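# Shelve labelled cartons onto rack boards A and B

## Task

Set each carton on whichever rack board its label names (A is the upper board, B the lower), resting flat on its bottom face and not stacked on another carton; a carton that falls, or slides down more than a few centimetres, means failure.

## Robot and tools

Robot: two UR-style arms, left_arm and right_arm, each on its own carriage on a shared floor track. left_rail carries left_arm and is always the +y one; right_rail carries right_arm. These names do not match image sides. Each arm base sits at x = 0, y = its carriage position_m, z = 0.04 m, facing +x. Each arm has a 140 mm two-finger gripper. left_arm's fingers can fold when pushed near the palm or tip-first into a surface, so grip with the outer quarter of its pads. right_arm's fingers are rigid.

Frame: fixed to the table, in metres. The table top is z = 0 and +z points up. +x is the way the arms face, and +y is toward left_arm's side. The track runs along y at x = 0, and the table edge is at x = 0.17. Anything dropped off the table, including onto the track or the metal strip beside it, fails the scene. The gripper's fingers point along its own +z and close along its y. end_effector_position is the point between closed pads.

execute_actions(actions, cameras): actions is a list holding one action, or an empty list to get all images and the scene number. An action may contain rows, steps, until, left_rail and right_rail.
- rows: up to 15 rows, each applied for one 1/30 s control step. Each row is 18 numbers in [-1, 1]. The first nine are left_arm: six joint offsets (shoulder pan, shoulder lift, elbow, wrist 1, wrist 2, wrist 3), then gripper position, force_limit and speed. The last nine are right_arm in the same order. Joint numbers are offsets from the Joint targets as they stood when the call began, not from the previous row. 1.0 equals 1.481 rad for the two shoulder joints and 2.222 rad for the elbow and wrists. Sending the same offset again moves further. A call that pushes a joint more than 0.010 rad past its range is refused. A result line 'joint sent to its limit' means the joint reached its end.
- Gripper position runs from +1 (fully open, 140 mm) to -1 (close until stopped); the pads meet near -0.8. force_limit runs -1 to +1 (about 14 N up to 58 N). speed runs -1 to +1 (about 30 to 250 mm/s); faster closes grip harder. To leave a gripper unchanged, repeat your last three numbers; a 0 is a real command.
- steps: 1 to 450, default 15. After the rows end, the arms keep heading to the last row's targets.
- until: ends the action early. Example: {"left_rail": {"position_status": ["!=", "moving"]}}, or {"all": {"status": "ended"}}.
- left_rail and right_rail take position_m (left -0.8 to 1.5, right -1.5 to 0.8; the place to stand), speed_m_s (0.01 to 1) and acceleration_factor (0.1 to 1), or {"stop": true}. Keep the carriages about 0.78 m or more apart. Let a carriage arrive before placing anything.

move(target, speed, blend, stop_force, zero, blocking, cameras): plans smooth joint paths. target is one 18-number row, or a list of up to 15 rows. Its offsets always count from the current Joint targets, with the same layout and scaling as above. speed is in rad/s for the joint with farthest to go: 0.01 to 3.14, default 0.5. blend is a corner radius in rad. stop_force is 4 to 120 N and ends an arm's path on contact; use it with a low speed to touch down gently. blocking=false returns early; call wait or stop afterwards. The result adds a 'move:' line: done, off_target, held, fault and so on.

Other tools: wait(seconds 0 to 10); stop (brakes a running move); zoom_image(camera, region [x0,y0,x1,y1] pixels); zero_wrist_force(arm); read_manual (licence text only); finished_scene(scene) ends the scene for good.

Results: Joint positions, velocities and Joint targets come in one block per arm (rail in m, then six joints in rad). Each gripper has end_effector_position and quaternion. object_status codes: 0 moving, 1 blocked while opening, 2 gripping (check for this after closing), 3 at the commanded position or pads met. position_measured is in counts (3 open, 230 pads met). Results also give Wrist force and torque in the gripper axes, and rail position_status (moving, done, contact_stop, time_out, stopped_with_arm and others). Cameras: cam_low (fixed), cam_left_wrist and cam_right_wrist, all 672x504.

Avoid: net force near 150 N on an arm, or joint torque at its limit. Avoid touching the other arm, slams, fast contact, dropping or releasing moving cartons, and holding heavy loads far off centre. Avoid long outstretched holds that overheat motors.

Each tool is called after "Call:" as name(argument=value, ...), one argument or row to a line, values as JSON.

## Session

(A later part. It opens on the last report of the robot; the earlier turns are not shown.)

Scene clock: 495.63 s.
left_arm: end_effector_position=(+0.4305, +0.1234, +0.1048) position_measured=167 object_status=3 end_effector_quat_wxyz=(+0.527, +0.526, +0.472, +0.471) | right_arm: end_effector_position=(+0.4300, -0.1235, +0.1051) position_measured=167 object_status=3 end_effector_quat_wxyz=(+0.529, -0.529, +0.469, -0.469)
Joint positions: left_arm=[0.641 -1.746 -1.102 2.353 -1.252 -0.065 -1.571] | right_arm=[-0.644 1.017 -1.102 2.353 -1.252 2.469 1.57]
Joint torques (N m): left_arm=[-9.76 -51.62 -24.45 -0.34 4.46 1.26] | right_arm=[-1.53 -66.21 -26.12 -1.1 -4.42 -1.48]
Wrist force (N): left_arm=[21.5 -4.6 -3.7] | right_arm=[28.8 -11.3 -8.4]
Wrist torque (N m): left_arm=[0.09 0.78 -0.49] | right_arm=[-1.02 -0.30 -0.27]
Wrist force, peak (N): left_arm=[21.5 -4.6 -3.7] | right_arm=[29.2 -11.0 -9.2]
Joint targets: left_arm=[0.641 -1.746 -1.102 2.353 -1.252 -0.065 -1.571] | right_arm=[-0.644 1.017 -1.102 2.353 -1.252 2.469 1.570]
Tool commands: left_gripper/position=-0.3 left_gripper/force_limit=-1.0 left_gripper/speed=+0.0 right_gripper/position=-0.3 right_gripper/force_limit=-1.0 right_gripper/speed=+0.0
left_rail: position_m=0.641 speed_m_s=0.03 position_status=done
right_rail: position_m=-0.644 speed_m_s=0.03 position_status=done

Call:
execute_actions(
  actions=[
    {"left_rail":{"position_m":0.6388},"right_rail":{"position_m":-0.642},"steps":150,"until":{"all":{"status":"ended"}}},
  ],
)

Call:
move(
  target=[
    [0,-0.0288,-0.001,0.0202,0,0,-0.3,-1,0,0,-0.0288,-0.001,0.0202,0,0,-0.3,-1,0],
  ],
  speed=0.05,
  cameras=["cam_low"],
)

Scene clock: 524.07 s.
left_arm: end_effector_position=(+0.4305, +0.1213, +0.1048) position_measured=167 object_status=3 end_effector_quat_wxyz=(+0.527, +0.526, +0.472, +0.471) | right_arm: end_effector_position=(+0.4300, -0.1217, +0.1051) position_measured=167 object_status=3 end_effector_quat_wxyz=(+0.529, -0.529, +0.469, -0.469)
Joint positions: left_arm=[0.639 -1.746 -1.102 2.353 -1.252 -0.065 -1.571] | right_arm=[-0.642 1.017 -1.102 2.353 -1.252 2.469 1.57]
Joint torques (N m): left_arm=[-19.45 -53.47 -42.6 -1.97 12.66 1.27] | right_arm=[21.92 -63.14 -28.31 -1.84 -14.6 -1.5]
Wrist force (N): left_arm=[52.4 -1.8 -8.1] | right_arm=[53.5 -21.0 -16.3]
Wrist torque (N m): left_arm=[-0.05 1.82 -0.71] | right_arm=[-0.74 0.16 -0.12]
Wrist force, peak (N): left_arm=[52.4 -1.8 -8.1] | right_arm=[53.5 -21.0 -16.3]
Joint targets: left_arm=[0.639 -1.746 -1.102 2.353 -1.252 -0.065 -1.571] | right_arm=[-0.642 1.017 -1.102 2.353 -1.252 2.469 1.570]
Tool commands: left_gripper/position=-0.3 left_gripper/force_limit=-1.0 left_gripper/speed=+0.0 right_gripper/position=-0.3 right_gripper/force_limit=-1.0 right_gripper/speed=+0.0
left_rail: position_m=0.639 speed_m_s=0.03 position_status=done
right_rail: position_m=-0.642 speed_m_s=0.03 position_status=done

Scene clock: 525.33 s.
left_arm: end_effector_position=(+0.4304, +0.1206, +0.1247) position_measured=167 object_status=3 end_effector_quat_wxyz=(+0.527, +0.526, +0.472, +0.471) | right_arm: end_effector_position=(+0.4303, -0.1212, +0.1249) position_measured=167 object_status=3 end_effector_quat_wxyz=(+0.529, -0.529, +0.469, -0.469)
Joint positions: left_arm=[0.639 -1.746 -1.144 2.35 -1.207 -0.065 -1.571] | right_arm=[-0.642 1.017 -1.145 2.351 -1.207 2.469 1.57]
Joint torques (N m): left_arm=[-20.4 -88.24 -68.68 -1.34 12.51 1.08] | right_arm=[21.95 -73.24 -55.49 -3.41 -14.5 -1.6]
Wrist force (N): left_arm=[55.6 -9.0 -5.5] | right_arm=[60.1 6.2 -9.4]
Wrist torque (N m): left_arm=[0.30 1.97 -0.36] | right_arm=[-1.19 0.39 -0.15]
Wrist force, peak (N): left_arm=[56.0 -8.1 -5.3] | right_arm=[60.1 6.2 -9.4]
Joint targets: left_arm=[0.639 -1.746 -1.144 2.350 -1.207 -0.065 -1.571] | right_arm=[-0.642 1.017 -1.145 2.351 -1.207 2.469 1.570]
left_rail: position_m=0.639 speed_m_s=0.03 position_status=done
right_rail: position_m=-0.642 speed_m_s=0.03 position_status=done
move: done
Images, in order (width x height): cam_low 672x504.

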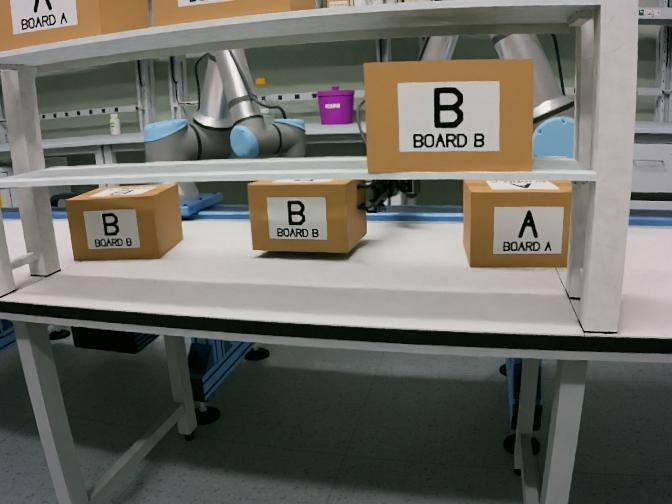

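Call:
execute_actions(
  actions=[
    {"left_rail":{"position_m":0.6393},"right_rail":{"position_m":-0.6425},"steps":150,"until":{"all":{"status":"ended"}}},
  ],
)

Call:
move(
  target=[
    [0,-0.0432,-0.0016,0.0303,0,0,-0.3,-1,0,0,-0.0432,-0.0016,0.0303,0,0,-0.3,-1,0],
    [0,-0.1093,-0.0112,0.084,0,0,-0.3,-1,0,0,-0.1093,-0.0112,0.084,0,0,-0.3,-1,0],
    [0,-0.1726,-0.02,0.135,0,0,-0.3,-1,0,0,-0.1726,-0.02,0.135,0,0,-0.3,-1,0],
    [0,-0.2277,-0.0352,0.187,0,0,-0.3,-1,0,0,-0.2277,-0.0352,0.187,0,0,-0.3,-1,0],
    [0,-0.2748,-0.0542,0.2374,0,0,-0.3,-1,0,0,-0.2748,-0.0542,0.2374,0,0,-0.3,-1,0],
    [0,-0.2919,-0.0627,0.2572,0,0,-0.3,-1,0,0,-0.2919,-0.0627,0.2572,0,0,-0.3,-1,0],
  ],
  speed=0.1,
  blend=0.005,
)

Call:
move(
  target=[
    [0.0436,0.0078,-0.0052,0,0.029,0,-0.3,-1,0,-0.0368,0.0078,-0.0052,0,-0.0245,0,-0.3,-1,0],
    [0.0754,0.0146,-0.0098,0,0.0503,0,-0.3,-1,0,-0.0625,0.0146,-0.0098,0,-0.0416,0,-0.3,-1,0],
    [0.1065,0.0223,-0.015,0.0001,0.071,0,-0.3,-1,0,-0.0873,0.0223,-0.015,0.0001,-0.0581,0,-0.3,-1,0],
    [0.1677,0.0404,-0.0279,0.0009,0.1118,0,-0.3,-1,0,-0.1335,0.0404,-0.0279,0.0009,-0.0889,0,-0.3,-1,0],
    [0.2276,0.0625,-0.0438,0.0022,0.1517,0,-0.3,-1,0,-0.1761,0.0625,-0.0438,0.0022,-0.1173,0,-0.3,-1,0],
    [0.284,0.0868,-0.0622,0.0044,0.1894,0,-0.3,-1,0,-0.2146,0.0868,-0.0622,0.0044,-0.1429,0,-0.3,-1,0],
    [0.3341,0.112,-0.0821,0.0075,0.2228,0,-0.3,-1,0,-0.2471,0.112,-0.0821,0.0075,-0.1646,0,-0.3,-1,0],
    [0.3809,0.1384,-0.104,0.0117,0.2539,0,-0.3,-1,0,-0.2764,0.1384,-0.104,0.0117,-0.1842,0,-0.3,-1,0],
    [0.4017,0.1515,-0.1151,0.0141,0.2678,0,-0.3,-1,0,-0.2892,0.1515,-0.1151,0.0141,-0.1927,0,-0.3,-1,0],
    [0.4316,0.1716,-0.1324,0.018,0.2877,0,-0.3,-1,0,-0.307,0.1716,-0.1324,0.018,-0.2046,0,-0.3,-1,0],
  ],
  speed=0.12,
  blend=0.005,
  cameras=["cam_low"],
)

Call:
move(
  target=[0,0.032,0.0157,-0.037,0,0,-0.3,-1,0,0,0.032,0.0157,-0.037,0,0,-0.3,-1,0],
  speed=0.03,
  stop_force=10,
)

Scene clock: 551.40 s.
left_arm: end_effector_position=(+0.4304, +0.1211, +0.1248) position_measured=167 object_status=3 end_effector_quat_wxyz=(+0.527, +0.526, +0.472, +0.471) | right_arm: end_effector_position=(+0.4303, -0.1216, +0.1250) position_measured=167 object_status=3 end_effector_quat_wxyz=(+0.529, -0.529, +0.469, -0.469)
Joint positions: left_arm=[0.639 -1.746 -1.144 2.35 -1.207 -0.065 -1.571] | right_arm=[-0.642 1.017 -1.145 2.351 -1.207 2.469 1.57]
Joint torques (N m): left_arm=[-25.65 -84 -60.17 -1.35 11.99 1.22] | right_arm=[23.43 -78.59 -49.32 -3.45 -14.37 -1.72]
Wrist force (N): left_arm=[46.3 -8.3 -4.4] | right_arm=[50.5 5.7 -8.3]
Wrist torque (N m): left_arm=[0.36 1.72 -0.36] | right_arm=[-1.27 0.23 -0.19]
Wrist force, peak (N): left_arm=[55.9 -8.0 -5.2] | right_arm=[60.3 5.7 -9.3]
Joint targets: left_arm=[0.639 -1.746 -1.144 2.350 -1.207 -0.065 -1.571] | right_arm=[-0.642 1.017 -1.145 2.351 -1.207 2.469 1.570]
Tool commands: left_gripper/position=-0.3 left_gripper/force_limit=-1.0 left_gripper/speed=+0.0 right_gripper/position=-0.3 right_gripper/force_limit=-1.0 right_gripper/speed=+0.0
left_rail: position_m=0.639 speed_m_s=0.03 position_status=done
right_rail: position_m=-0.642 speed_m_s=0.03 position_status=done

Scene clock: 563.17 s.
left_arm: end_effector_position=(+0.4303, +0.1205, +0.1929) position_measured=167 object_status=3 end_effector_quat_wxyz=(+0.526, +0.526, +0.472, +0.472) | right_arm: end_effector_position=(+0.4313, -0.1209, +0.1929) position_measured=167 object_status=3 end_effector_quat_wxyz=(+0.528, -0.529, +0.470, -0.470)
Joint positions: left_arm=[0.639 -1.746 -1.283 2.332 -1.048 -0.067 -1.571] | right_arm=[-0.643 1.017 -1.283 2.332 -1.049 2.47 1.57]
Joint torques (N m): left_arm=[-12.52 -46.24 -52.83 -2.7 11.39 0.23] | right_arm=[10.73 -49.95 -43.35 -4.55 -10.12 0.22]
Wrist force (N): left_arm=[56.2 -9.4 -5.4] | right_arm=[60.9 5.4 -8.4]
Wrist torque (N m): left_arm=[0.32 2.00 -0.39] | right_arm=[-1.23 0.42 0.00]
Wrist force, peak (N): left_arm=[75.4 -8.7 -7.4] | right_arm=[80.1 5.0 -10.0]
Joint targets: left_arm=[0.639 -1.746 -1.283 2.332 -1.048 -0.067 -1.571] | right_arm=[-0.642 1.017 -1.283 2.332 -1.049 2.470 1.570]
Tool commands: left_gripper/position=-0.301961 left_gripper/force_limit=-1.0 left_gripper/speed=+0.003922 right_gripper/position=-0.301961 right_gripper/force_limit=-1.0 right_gripper/speed=+0.003922
TORQUE FAULT: the external load on joint 6 (wrist 2) of the left arm reached its load limit, and that arm stopped for 10 seconds. TORQUE FAULT: the external load on joint 6 (wrist 2) of the right arm reached its load limit, and that arm stopped for 10 seconds. A torque fault puts only its own arm into a fault stop. Those arms' remaining commands of this call were not run. Those arms' targets are now where they stood when their stops ended, not their last commands. Those arms keep their grips as last carried out and accept commands again: back off and push less far. Each of those arms stops again whenever a joint's load reaches its limit.
left_rail: position_m=0.639 speed_m_s=0.03 position_status=done
right_rail: position_m=-0.643 position_m_goal=-0.642 speed_m_s=0.03 position_status=done
move: fault (left_arm, right_arm); path passed 1 of 6 targets; left_arm: the wrist 1 is farthest, 0.413 rad from its target; right_arm: the wrist 1 is farthest, 0.413 rad from its target

not run: an earlier result of this reply reported a stop or a fault. Calls in your next reply go to the robot.

not run: an earlier result of this reply reported a stop or a fault. Calls in your next reply go to the robot.

Call:
execute_actions(
  actions=[
    {"left_rail":{"position_m":0.6396},"right_rail":{"position_m":-0.6429},"steps":150,"until":{"all":{"status":"ended"}}},
  ],
)

Call:
move(
  target=[
    [0,-0.0416,-0.0042,0.0315,0,0,-0.3,-1,0,0,-0.0416,-0.0042,0.0315,0,0,-0.3,-1,0],
    [0,-0.0791,-0.0117,0.064,0,0,-0.3,-1,0,0,-0.0791,-0.0117,0.064,0,0,-0.3,-1,0],
    [0,-0.1074,-0.0188,0.09,0,0,-0.3,-1,0,0,-0.1074,-0.0188,0.09,0,0,-0.3,-1,0],
    [0,-0.1342,-0.027,0.1159,0,0,-0.3,-1,0,0,-0.1342,-0.027,0.1159,0,0,-0.3,-1,0],
    [0,-0.1588,-0.036,0.1413,0,0,-0.3,-1,0,0,-0.1588,-0.036,0.1413,0,0,-0.3,-1,0],
    [0,-0.1814,-0.0459,0.1663,0,0,-0.3,-1,0,0,-0.1814,-0.0459,0.1663,0,0,-0.3,-1,0],
    [0,-0.1984,-0.0544,0.1862,0,0,-0.3,-1,0,0,-0.1984,-0.0544,0.1862,0,0,-0.3,-1,0],
  ],
  speed=0.08,
  blend=0.004,
  cameras=["cam_low"],
)

Scene clock: 581.50 s.
left_arm: end_effector_position=(+0.4303, +0.1207, +0.1929) position_measured=167 object_status=3 end_effector_quat_wxyz=(+0.526, +0.526, +0.472, +0.472) | right_arm: end_effector_position=(+0.4313, -0.1213, +0.1929) position_measured=167 object_status=3 end_effector_quat_wxyz=(+0.528, -0.529, +0.470, -0.470)
Joint positions: left_arm=[0.64 -1.746 -1.283 2.332 -1.048 -0.067 -1.571] | right_arm=[-0.643 1.017 -1.283 2.332 -1.049 2.47 1.57]
Joint torques (N m): left_arm=[-38.51 -53.06 -67.61 -8.63 26.06 0.06] | right_arm=[32.72 -51.56 -55.86 -14.24 -25.74 0.22]
Wrist force (N): left_arm=[50.3 -8.3 -4.7] | right_arm=[54.5 4.3 -8.1]
Wrist torque (N m): left_arm=[0.39 1.88 -0.38] | right_arm=[-1.33 0.33 -0.04]
Wrist force, peak (N): left_arm=[56.8 -8.8 -5.4] | right_arm=[61.1 5.1 -8.4]
Joint targets: left_arm=[0.640 -1.746 -1.283 2.332 -1.048 -0.067 -1.571] | right_arm=[-0.643 1.017 -1.283 2.332 -1.049 2.470 1.570]
Tool commands: left_gripper/position=-0.301961 left_gripper/force_limit=-1.0 left_gripper/speed=+0.003922 right_gripper/position=-0.301961 right_gripper/force_limit=-1.0 right_gripper/speed=+0.003922
left_rail: position_m=0.640 speed_m_s=0.03 position_status=done
right_rail: position_m=-0.643 speed_m_s=0.03 position_status=done

Scene clock: 587.07 s.
left_arm: end_effector_position=(+0.4307, +0.1228, +0.3748) position_measured=167 object_status=3 end_effector_quat_wxyz=(+0.526, +0.526, +0.472, +0.472) | right_arm: end_effector_position=(+0.4303, -0.1230, +0.3749) position_measured=167 object_status=3 end_effector_quat_wxyz=(+0.529, -0.528, +0.470, -0.470)
Joint positions: left_arm=[0.64 -1.746 -1.577 2.211 -0.635 -0.067 -1.571] | right_arm=[-0.643 1.017 -1.577 2.212 -0.635 2.47 1.57]
Joint torques (N m): left_arm=[-3.42 -58.76 -66.65 0.49 5.36 -0.15] | right_arm=[1.1 -52.39 -57.01 -1.28 -4.72 0.13]
Wrist force (N): left_arm=[25.8 -8.8 -2.4] | right_arm=[29.8 5.9 -6.9]
Wrist torque (N m): left_arm=[0.19 0.98 -0.32] | right_arm=[-1.30 -0.29 -0.28]
Wrist force, peak (N): left_arm=[51.9 -9.7 -5.2] | right_arm=[56.6 6.1 -8.5]
Joint targets: left_arm=[0.640 -1.746 -1.577 2.211 -0.635 -0.067 -1.571] | right_arm=[-0.643 1.017 -1.577 2.212 -0.635 2.470 1.570]
left_rail: position_m=0.640 speed_m_s=0.03 position_status=done
right_rail: position_m=-0.643 speed_m_s=0.03 position_status=done
move: done
Images, in order (width x height): cam_low 672x504.

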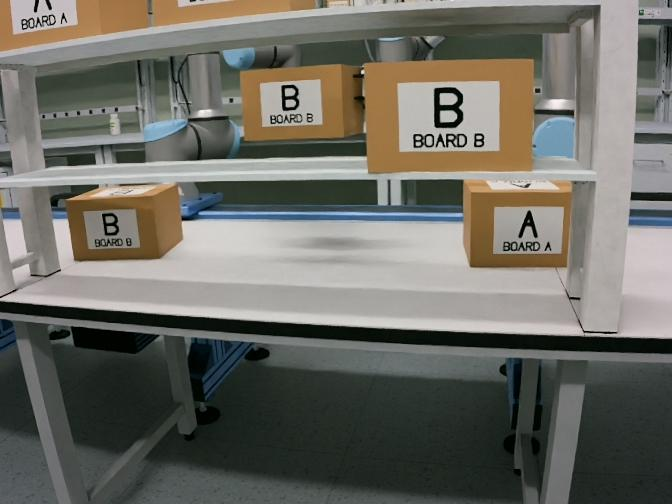

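Call:
execute_actions(
  actions=[
    {"left_rail":{"position_m":0.6385},"right_rail":{"position_m":-0.6418},"steps":150,"until":{"all":{"status":"ended"}}},
  ],
)

Call:
move(
  target=[
    [0.0436,0.0078,-0.0052,0,0.029,0,-0.3,-1,0,-0.0368,0.0078,-0.0052,0,-0.0245,0,-0.3,-1,0],
    [0.0754,0.0146,-0.0098,0,0.0503,0,-0.3,-1,0,-0.0625,0.0146,-0.0098,0,-0.0416,0,-0.3,-1,0],
    [0.1065,0.0223,-0.015,0.0001,0.071,0,-0.3,-1,0,-0.0873,0.0223,-0.015,0.0001,-0.0581,0,-0.3,-1,0],
    [0.1677,0.0404,-0.0279,0.0009,0.1118,0,-0.3,-1,0,-0.1335,0.0404,-0.0279,0.0009,-0.0889,0,-0.3,-1,0],
    [0.2276,0.0625,-0.0438,0.0022,0.1517,0,-0.3,-1,0,-0.1761,0.0625,-0.0438,0.0022,-0.1173,0,-0.3,-1,0],
    [0.284,0.0868,-0.0622,0.0044,0.1894,0,-0.3,-1,0,-0.2146,0.0868,-0.0622,0.0044,-0.1429,0,-0.3,-1,0],
    [0.3341,0.112,-0.0821,0.0075,0.2228,0,-0.3,-1,0,-0.2471,0.112,-0.0821,0.0075,-0.1646,0,-0.3,-1,0],
    [0.3809,0.1384,-0.104,0.0117,0.2539,0,-0.3,-1,0,-0.2764,0.1384,-0.104,0.0117,-0.1842,0,-0.3,-1,0],
    [0.4017,0.1515,-0.1151,0.0141,0.2678,0,-0.3,-1,0,-0.2892,0.1515,-0.1151,0.0141,-0.1927,0,-0.3,-1,0],
    [0.4316,0.1716,-0.1324,0.018,0.2877,0,-0.3,-1,0,-0.307,0.1716,-0.1324,0.018,-0.2046,0,-0.3,-1,0],
  ],
  speed=0.1,
  blend=0.005,
  cameras=["cam_low"],
)

Call:
move(
  target=[0,0.032,0.0157,-0.037,0,0,-0.3,-1,0,0,0.032,0.0157,-0.037,0,0,-0.3,-1,0],
  speed=0.03,
  stop_force=10,
)

Scene clock: 603.43 s.
left_arm: end_effector_position=(+0.4307, +0.1218, +0.3749) position_measured=167 object_status=3 end_effector_quat_wxyz=(+0.526, +0.526, +0.472, +0.472) | right_arm: end_effector_position=(+0.4303, -0.1220, +0.3750) position_measured=167 object_status=3 end_effector_quat_wxyz=(+0.529, -0.528, +0.470, -0.470)
Joint positions: left_arm=[0.639 -1.746 -1.577 2.211 -0.634 -0.067 -1.571] | right_arm=[-0.642 1.017 -1.577 2.212 -0.635 2.47 1.57]
Joint torques (N m): left_arm=[-7.75 -55.15 -66.89 -1.74 9.43 -0.04] | right_arm=[5.42 -50.44 -57.22 -3.67 -6.64 0.28]
Wrist force (N): left_arm=[43.2 -8.0 -3.9] | right_arm=[47.0 5.5 -8.1]
Wrist torque (N m): left_arm=[0.27 1.58 -0.35] | right_arm=[-1.19 0.15 -0.19]
Wrist force, peak (N): left_arm=[43.2 -8.8 -4.1] | right_arm=[47.4 6.5 -8.3]
Joint targets: left_arm=[0.638 -1.746 -1.577 2.211 -0.635 -0.067 -1.571] | right_arm=[-0.642 1.017 -1.577 2.212 -0.635 2.470 1.570]
Tool commands: left_gripper/position=-0.3 left_gripper/force_limit=-1.0 left_gripper/speed=+0.0 right_gripper/position=-0.3 right_gripper/force_limit=-1.0 right_gripper/speed=+0.0
left_rail: position_m=0.639 position_m_goal=0.638 speed_m_s=0.03 position_status=done
right_rail: position_m=-0.642 speed_m_s=0.03 position_status=done

Scene clock: 610.27 s.
left_arm: end_effector_position=(+0.7738, +0.1219, +0.3749) position_measured=167 object_status=3 end_effector_quat_wxyz=(+0.526, +0.526, +0.472, +0.472) | right_arm: end_effector_position=(+0.7732, -0.1220, +0.3751) position_measured=167 object_status=3 end_effector_quat_wxyz=(+0.529, -0.528, +0.470, -0.470)
Joint positions: left_arm=[0.639 -1.106 -1.323 1.917 -0.595 0.572 -1.571] | right_arm=[-0.642 0.562 -1.323 1.917 -0.595 2.015 1.57]
Joint torques (N m): left_arm=[-14.7 -48.02 -73.33 -2.09 20.29 -0.27] | right_arm=[14.67 -55.89 -58.35 -2.85 -20.59 0.28]
Wrist force (N): left_arm=[36.5 -7.2 -3.2] | right_arm=[40.6 6.3 -6.8]
Wrist torque (N m): left_arm=[0.12 1.31 -0.46] | right_arm=[-1.50 -0.13 -0.44]
Wrist force, peak (N): left_arm=[44.9 -7.3 -4.4] | right_arm=[49.4 6.0 -7.9]
Joint targets: left_arm=[0.638 -1.106 -1.323 1.917 -0.595 0.573 -1.571] | right_arm=[-0.642 0.562 -1.323 1.917 -0.595 2.015 1.570]
left_rail: position_m=0.639 position_m_goal=0.638 speed_m_s=0.03 position_status=done
right_rail: position_m=-0.642 speed_m_s=0.03 position_status=done
move: done
Images, in order (width x height): cam_low 672x504.

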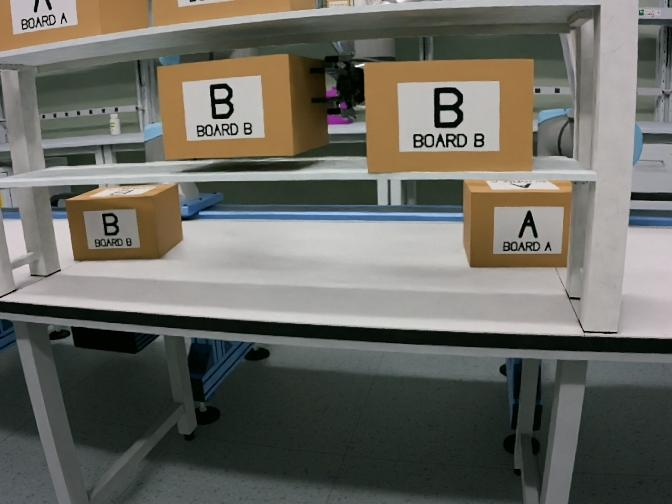

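Scene clock: 613.33 s.
left_arm: end_effector_position=(+0.7741, +0.1215, +0.3472) position_measured=167 object_status=3 end_effector_quat_wxyz=(+0.527, +0.526, +0.472, +0.472) | right_arm: end_effector_position=(+0.7737, -0.1218, +0.3476) position_measured=167 object_status=3 end_effector_quat_wxyz=(+0.529, -0.528, +0.470, -0.470)
Joint positions: left_arm=[0.639 -1.106 -1.294 1.938 -0.644 0.573 -1.571] | right_arm=[-0.642 0.562 -1.295 1.938 -0.645 2.015 1.57]
Joint torques (N m): left_arm=[-27.63 -83.46 -71.88 -2.31 20.87 -0.03] | right_arm=[22.01 -76.93 -53.35 -1.7 -20.76 0.31]
Wrist force (N): left_arm=[41.7 -3.4 -3.2] | right_arm=[45.5 0.3 -4.9]
Wrist torque (N m): left_arm=[-0.23 1.57 -0.64] | right_arm=[-0.96 -0.01 -0.53]
Wrist force, peak (N): left_arm=[45.9 10.9 -9.6] | right_arm=[48.6 -9.5 -12.9]
Joint targets: left_arm=[0.638 -1.106 -1.294 1.938 -0.644 0.573 -1.571] | right_arm=[-0.642 0.562 -1.295 1.938 -0.645 2.015 1.570]
left_rail: position_m=0.639 position_m_goal=0.638 speed_m_s=0.03 position_status=done
right_rail: position_m=-0.642 speed_m_s=0.03 position_status=done
move: contact (left_arm, right_arm); left_arm: the wrist 1 is farthest, 0.033 rad from its target; right_arm: the wrist 1 is farthest, 0.032 rad from its target

Call:
move(
  target=[0,0.0012,0.0006,-0.0014,0,0,-0.3,-1,0,0,0.0013,0.0007,-0.0016,0,0,-0.3,-1,0],
  speed=0.03,
)

Call:
execute_actions(
  actions=[
    {"left_rail":{"position_m":0.661,"speed_m_s":0.025},"right_rail":{"position_m":-0.664,"speed_m_s":0.025},"steps":120,"until":{"all":{"status":"ended"}}},
  ],
)

Call:
move(
  target=[
    [-0.051,-0.0377,0.0257,-0.0005,-0.034,0,-0.3,-1,0,0.0303,-0.0377,0.0257,-0.0005,0.0202,0,-0.3,-1,0],
    [-0.1479,-0.0877,0.0679,-0.0094,-0.0986,0,-0.3,-1,0,0.0921,-0.0877,0.0679,-0.0094,0.0614,0,-0.3,-1,0],
    [-0.2642,-0.1322,0.1028,-0.0147,-0.1761,0,-0.3,-1,0,0.1732,-0.1322,0.1028,-0.0147,0.1154,0,-0.3,-1,0],
    [-0.6466,-0.0782,0.1695,-0.1167,-0.431,0,-0.3,-1,0,0.5157,-0.0782,0.1695,-0.1167,0.3437,0,-0.3,-1,0],
  ],
  speed=0.35,
  blend=0.012,
)

Call:
execute_actions(
  actions=[
    {"left_rail":{"position_m":0.2,"speed_m_s":0.2,"acceleration_factor":0.2},"right_rail":{"position_m":-1.2,"speed_m_s":0.2,"acceleration_factor":0.2},"steps":300,"until":{"all":{"status":"ended"}}},
  ],
  cameras=["all"],
)

Scene clock: 629.27 s.
left_arm: end_effector_position=(+0.7741, +0.1214, +0.3457) position_measured=167 object_status=3 end_effector_quat_wxyz=(+0.527, +0.526, +0.472, +0.472) | right_arm: end_effector_position=(+0.7737, -0.1218, +0.3460) position_measured=167 object_status=3 end_effector_quat_wxyz=(+0.529, -0.528, +0.470, -0.470)
Joint positions: left_arm=[0.639 -1.106 -1.292 1.939 -0.647 0.573 -1.571] | right_arm=[-0.642 0.562 -1.293 1.94 -0.648 2.015 1.57]
Joint torques (N m): left_arm=[-22.5 -12.54 -33.66 -3.24 20.88 0.26] | right_arm=[21.12 -24.46 -26.24 -2.36 -20.78 0.4]
Wrist force (N): left_arm=[48.4 26.9 -8.9] | right_arm=[50.3 -25.1 -21.0]
Wrist torque (N m): left_arm=[-0.95 1.65 -0.98] | right_arm=[-0.45 -0.10 -0.28]
Wrist force, peak (N): left_arm=[48.4 26.9 -8.9] | right_arm=[50.3 -25.1 -21.0]
Joint targets: left_arm=[0.638 -1.106 -1.292 1.939 -0.647 0.573 -1.571] | right_arm=[-0.642 0.562 -1.293 1.940 -0.648 2.015 1.570]
left_rail: position_m=0.639 position_m_goal=0.638 speed_m_s=0.03 position_status=done
right_rail: position_m=-0.642 speed_m_s=0.03 position_status=done
move: done

Scene clock: 630.57 s.
left_arm: end_effector_position=(+0.7741, +0.1439, +0.3454) position_measured=167 object_status=3 end_effector_quat_wxyz=(+0.527, +0.526, +0.472, +0.472) | right_arm: end_effector_position=(+0.7737, -0.1440, +0.3456) position_measured=167 object_status=3 end_effector_quat_wxyz=(+0.529, -0.528, +0.470, -0.470)
Joint positions: left_arm=[0.661 -1.106 -1.292 1.939 -0.648 0.573 -1.571] | right_arm=[-0.664 0.562 -1.293 1.94 -0.648 2.015 1.57]
Joint torques (N m): left_arm=[8.58 -86.84 -31.02 0.64 -1.88 -0.1] | right_arm=[-13.66 -77.39 -40.06 0.84 3.27 0.08]
Wrist force (N): left_arm=[0.0 -0.2 0.4] | right_arm=[2.1 -3.6 -2.7]
Wrist torque (N m): left_arm=[0.03 0.11 -0.26] | right_arm=[-1.47 -0.68 -0.41]
Wrist force, peak (N): left_arm=[48.3 27.6 -7.8] | right_arm=[50.8 -26.1 -21.2]
Joint targets: left_arm=[0.661 -1.106 -1.292 1.939 -0.647 0.573 -1.571] | right_arm=[-0.664 0.562 -1.293 1.940 -0.648 2.015 1.570]
Tool commands: left_gripper/position=-0.3 left_gripper/force_limit=-1.0 left_gripper/speed=+0.0 right_gripper/position=-0.3 right_gripper/force_limit=-1.0 right_gripper/speed=+0.0
left_rail: position_m=0.661 speed_m_s=0.02 position_status=done
right_rail: position_m=-0.664 speed_m_s=0.02 position_status=done

Scene clock: 633.90 s.
left_arm: end_effector_position=(+0.2786, +0.1446, +0.2551) position_measured=167 object_status=3 end_effector_quat_wxyz=(+0.526, +0.526, +0.472, +0.472) | right_arm: end_effector_position=(+0.2786, -0.1445, +0.2549) position_measured=167 object_status=3 end_effector_quat_wxyz=(+0.528, -0.529, +0.470, -0.470)
Joint positions: left_arm=[0.661 -2.064 -1.408 2.316 -0.907 -0.385 -1.571] | right_arm=[-0.664 1.326 -1.408 2.316 -0.908 2.779 1.57]
Joint torques (N m): left_arm=[-16.04 -22.89 -18.41 -1.04 -2.69 0.05] | right_arm=[13.49 -30.27 -18.15 -4.87 3.93 0.07]
Wrist force (N): left_arm=[0.0 -0.5 0.0] | right_arm=[1.3 -4.3 -2.7]
Wrist torque (N m): left_arm=[-0.07 0.10 -0.29] | right_arm=[-1.61 -0.47 -0.41]
Wrist force, peak (N): left_arm=[-2.0 -1.9 -2.4] | right_arm=[2.4 -4.2 -3.5]
Joint targets: left_arm=[0.661 -2.064 -1.408 2.316 -0.907 -0.385 -1.571] | right_arm=[-0.664 1.326 -1.408 2.316 -0.908 2.779 1.570]
left_rail: position_m=0.661 speed_m_s=0.02 position_status=done
right_rail: position_m=-0.664 speed_m_s=0.02 position_status=done
move: done

Scene clock: 638.30 s.
left_arm: end_effector_position=(+0.2785, -0.3164, +0.2551) position_measured=167 object_status=3 end_effector_quat_wxyz=(+0.526, +0.526, +0.472, +0.472) | right_arm: end_effector_position=(+0.2785, -0.6805, +0.2549) position_measured=167 object_status=3 end_effector_quat_wxyz=(+0.528, -0.529, +0.470, -0.470)
Joint positions: left_arm=[0.2 -2.064 -1.408 2.316 -0.907 -0.385 -1.571] | right_arm=[-1.2 1.326 -1.408 2.316 -0.908 2.779 1.57]
Joint torques (N m): left_arm=[-11.25 -30.37 -36.17 -0.32 -0.8 0.35] | right_arm=[8.53 -48.78 -28.34 -2.38 1.54 0.09]
Wrist force (N): left_arm=[0.0 -0.4 0.1] | right_arm=[1.4 -4.0 -2.6]
Wrist torque (N m): left_arm=[-0.04 0.10 -0.29] | right_arm=[-1.54 -0.48 -0.41]
Wrist force, peak (N): left_arm=[0.2 -1.0 0.2] | right_arm=[1.6 -4.3 -2.8]
Joint targets: left_arm=[0.200 -2.064 -1.408 2.316 -0.907 -0.385 -1.571] | right_arm=[-1.200 1.326 -1.408 2.316 -0.908 2.779 1.570]
Tool commands: left_gripper/position=-0.3 left_gripper/force_limit=-1.0 left_gripper/speed=+0.0 right_gripper/position=-0.3 right_gripper/force_limit=-1.0 right_gripper/speed=+0.0
left_rail: position_m=0.200 speed_m_s=0.20 position_status=done
right_rail: position_m=-1.200 speed_m_s=0.20 position_status=done
camera_calibration:
cam_left_wrist: T_world_to_cam=[[-0.0186986, -0.000621785, 0.999825, -0.241036], [-0.437768, -0.899045, -0.00874619, -0.1641], [0.898893, -0.437855, 0.0165387, -0.210276], [0, 0, 0, 1]] pos_world=[0.112671, -0.239753, 0.243036]
cam_right_wrist: T_world_to_cam=[[-0.0154933, 0.0199336, -0.999681, 0.279632], [-0.419286, 0.907521, 0.0245941, 0.729879], [0.907722, 0.419534, -0.00570263, 0.210245], [0, 0, 0, 1]] pos_world=[0.119517, -0.756159, 0.262791]

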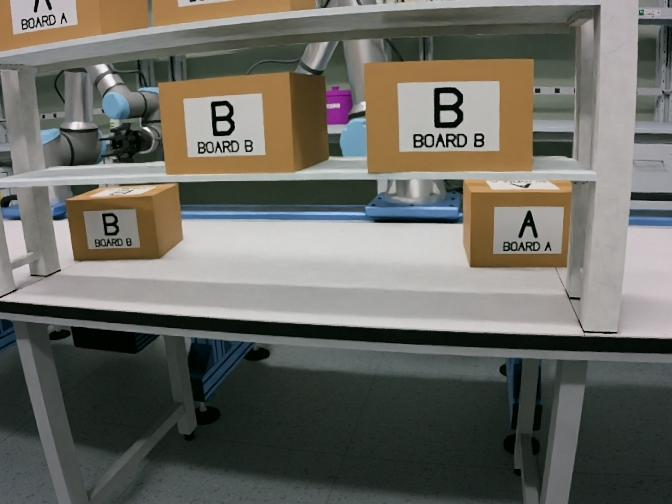

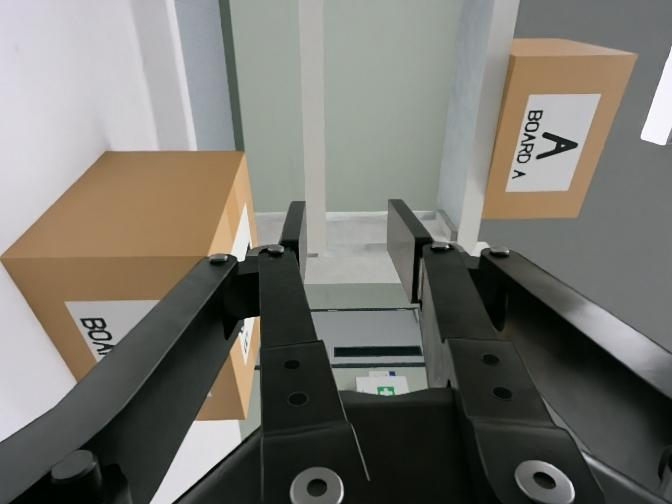

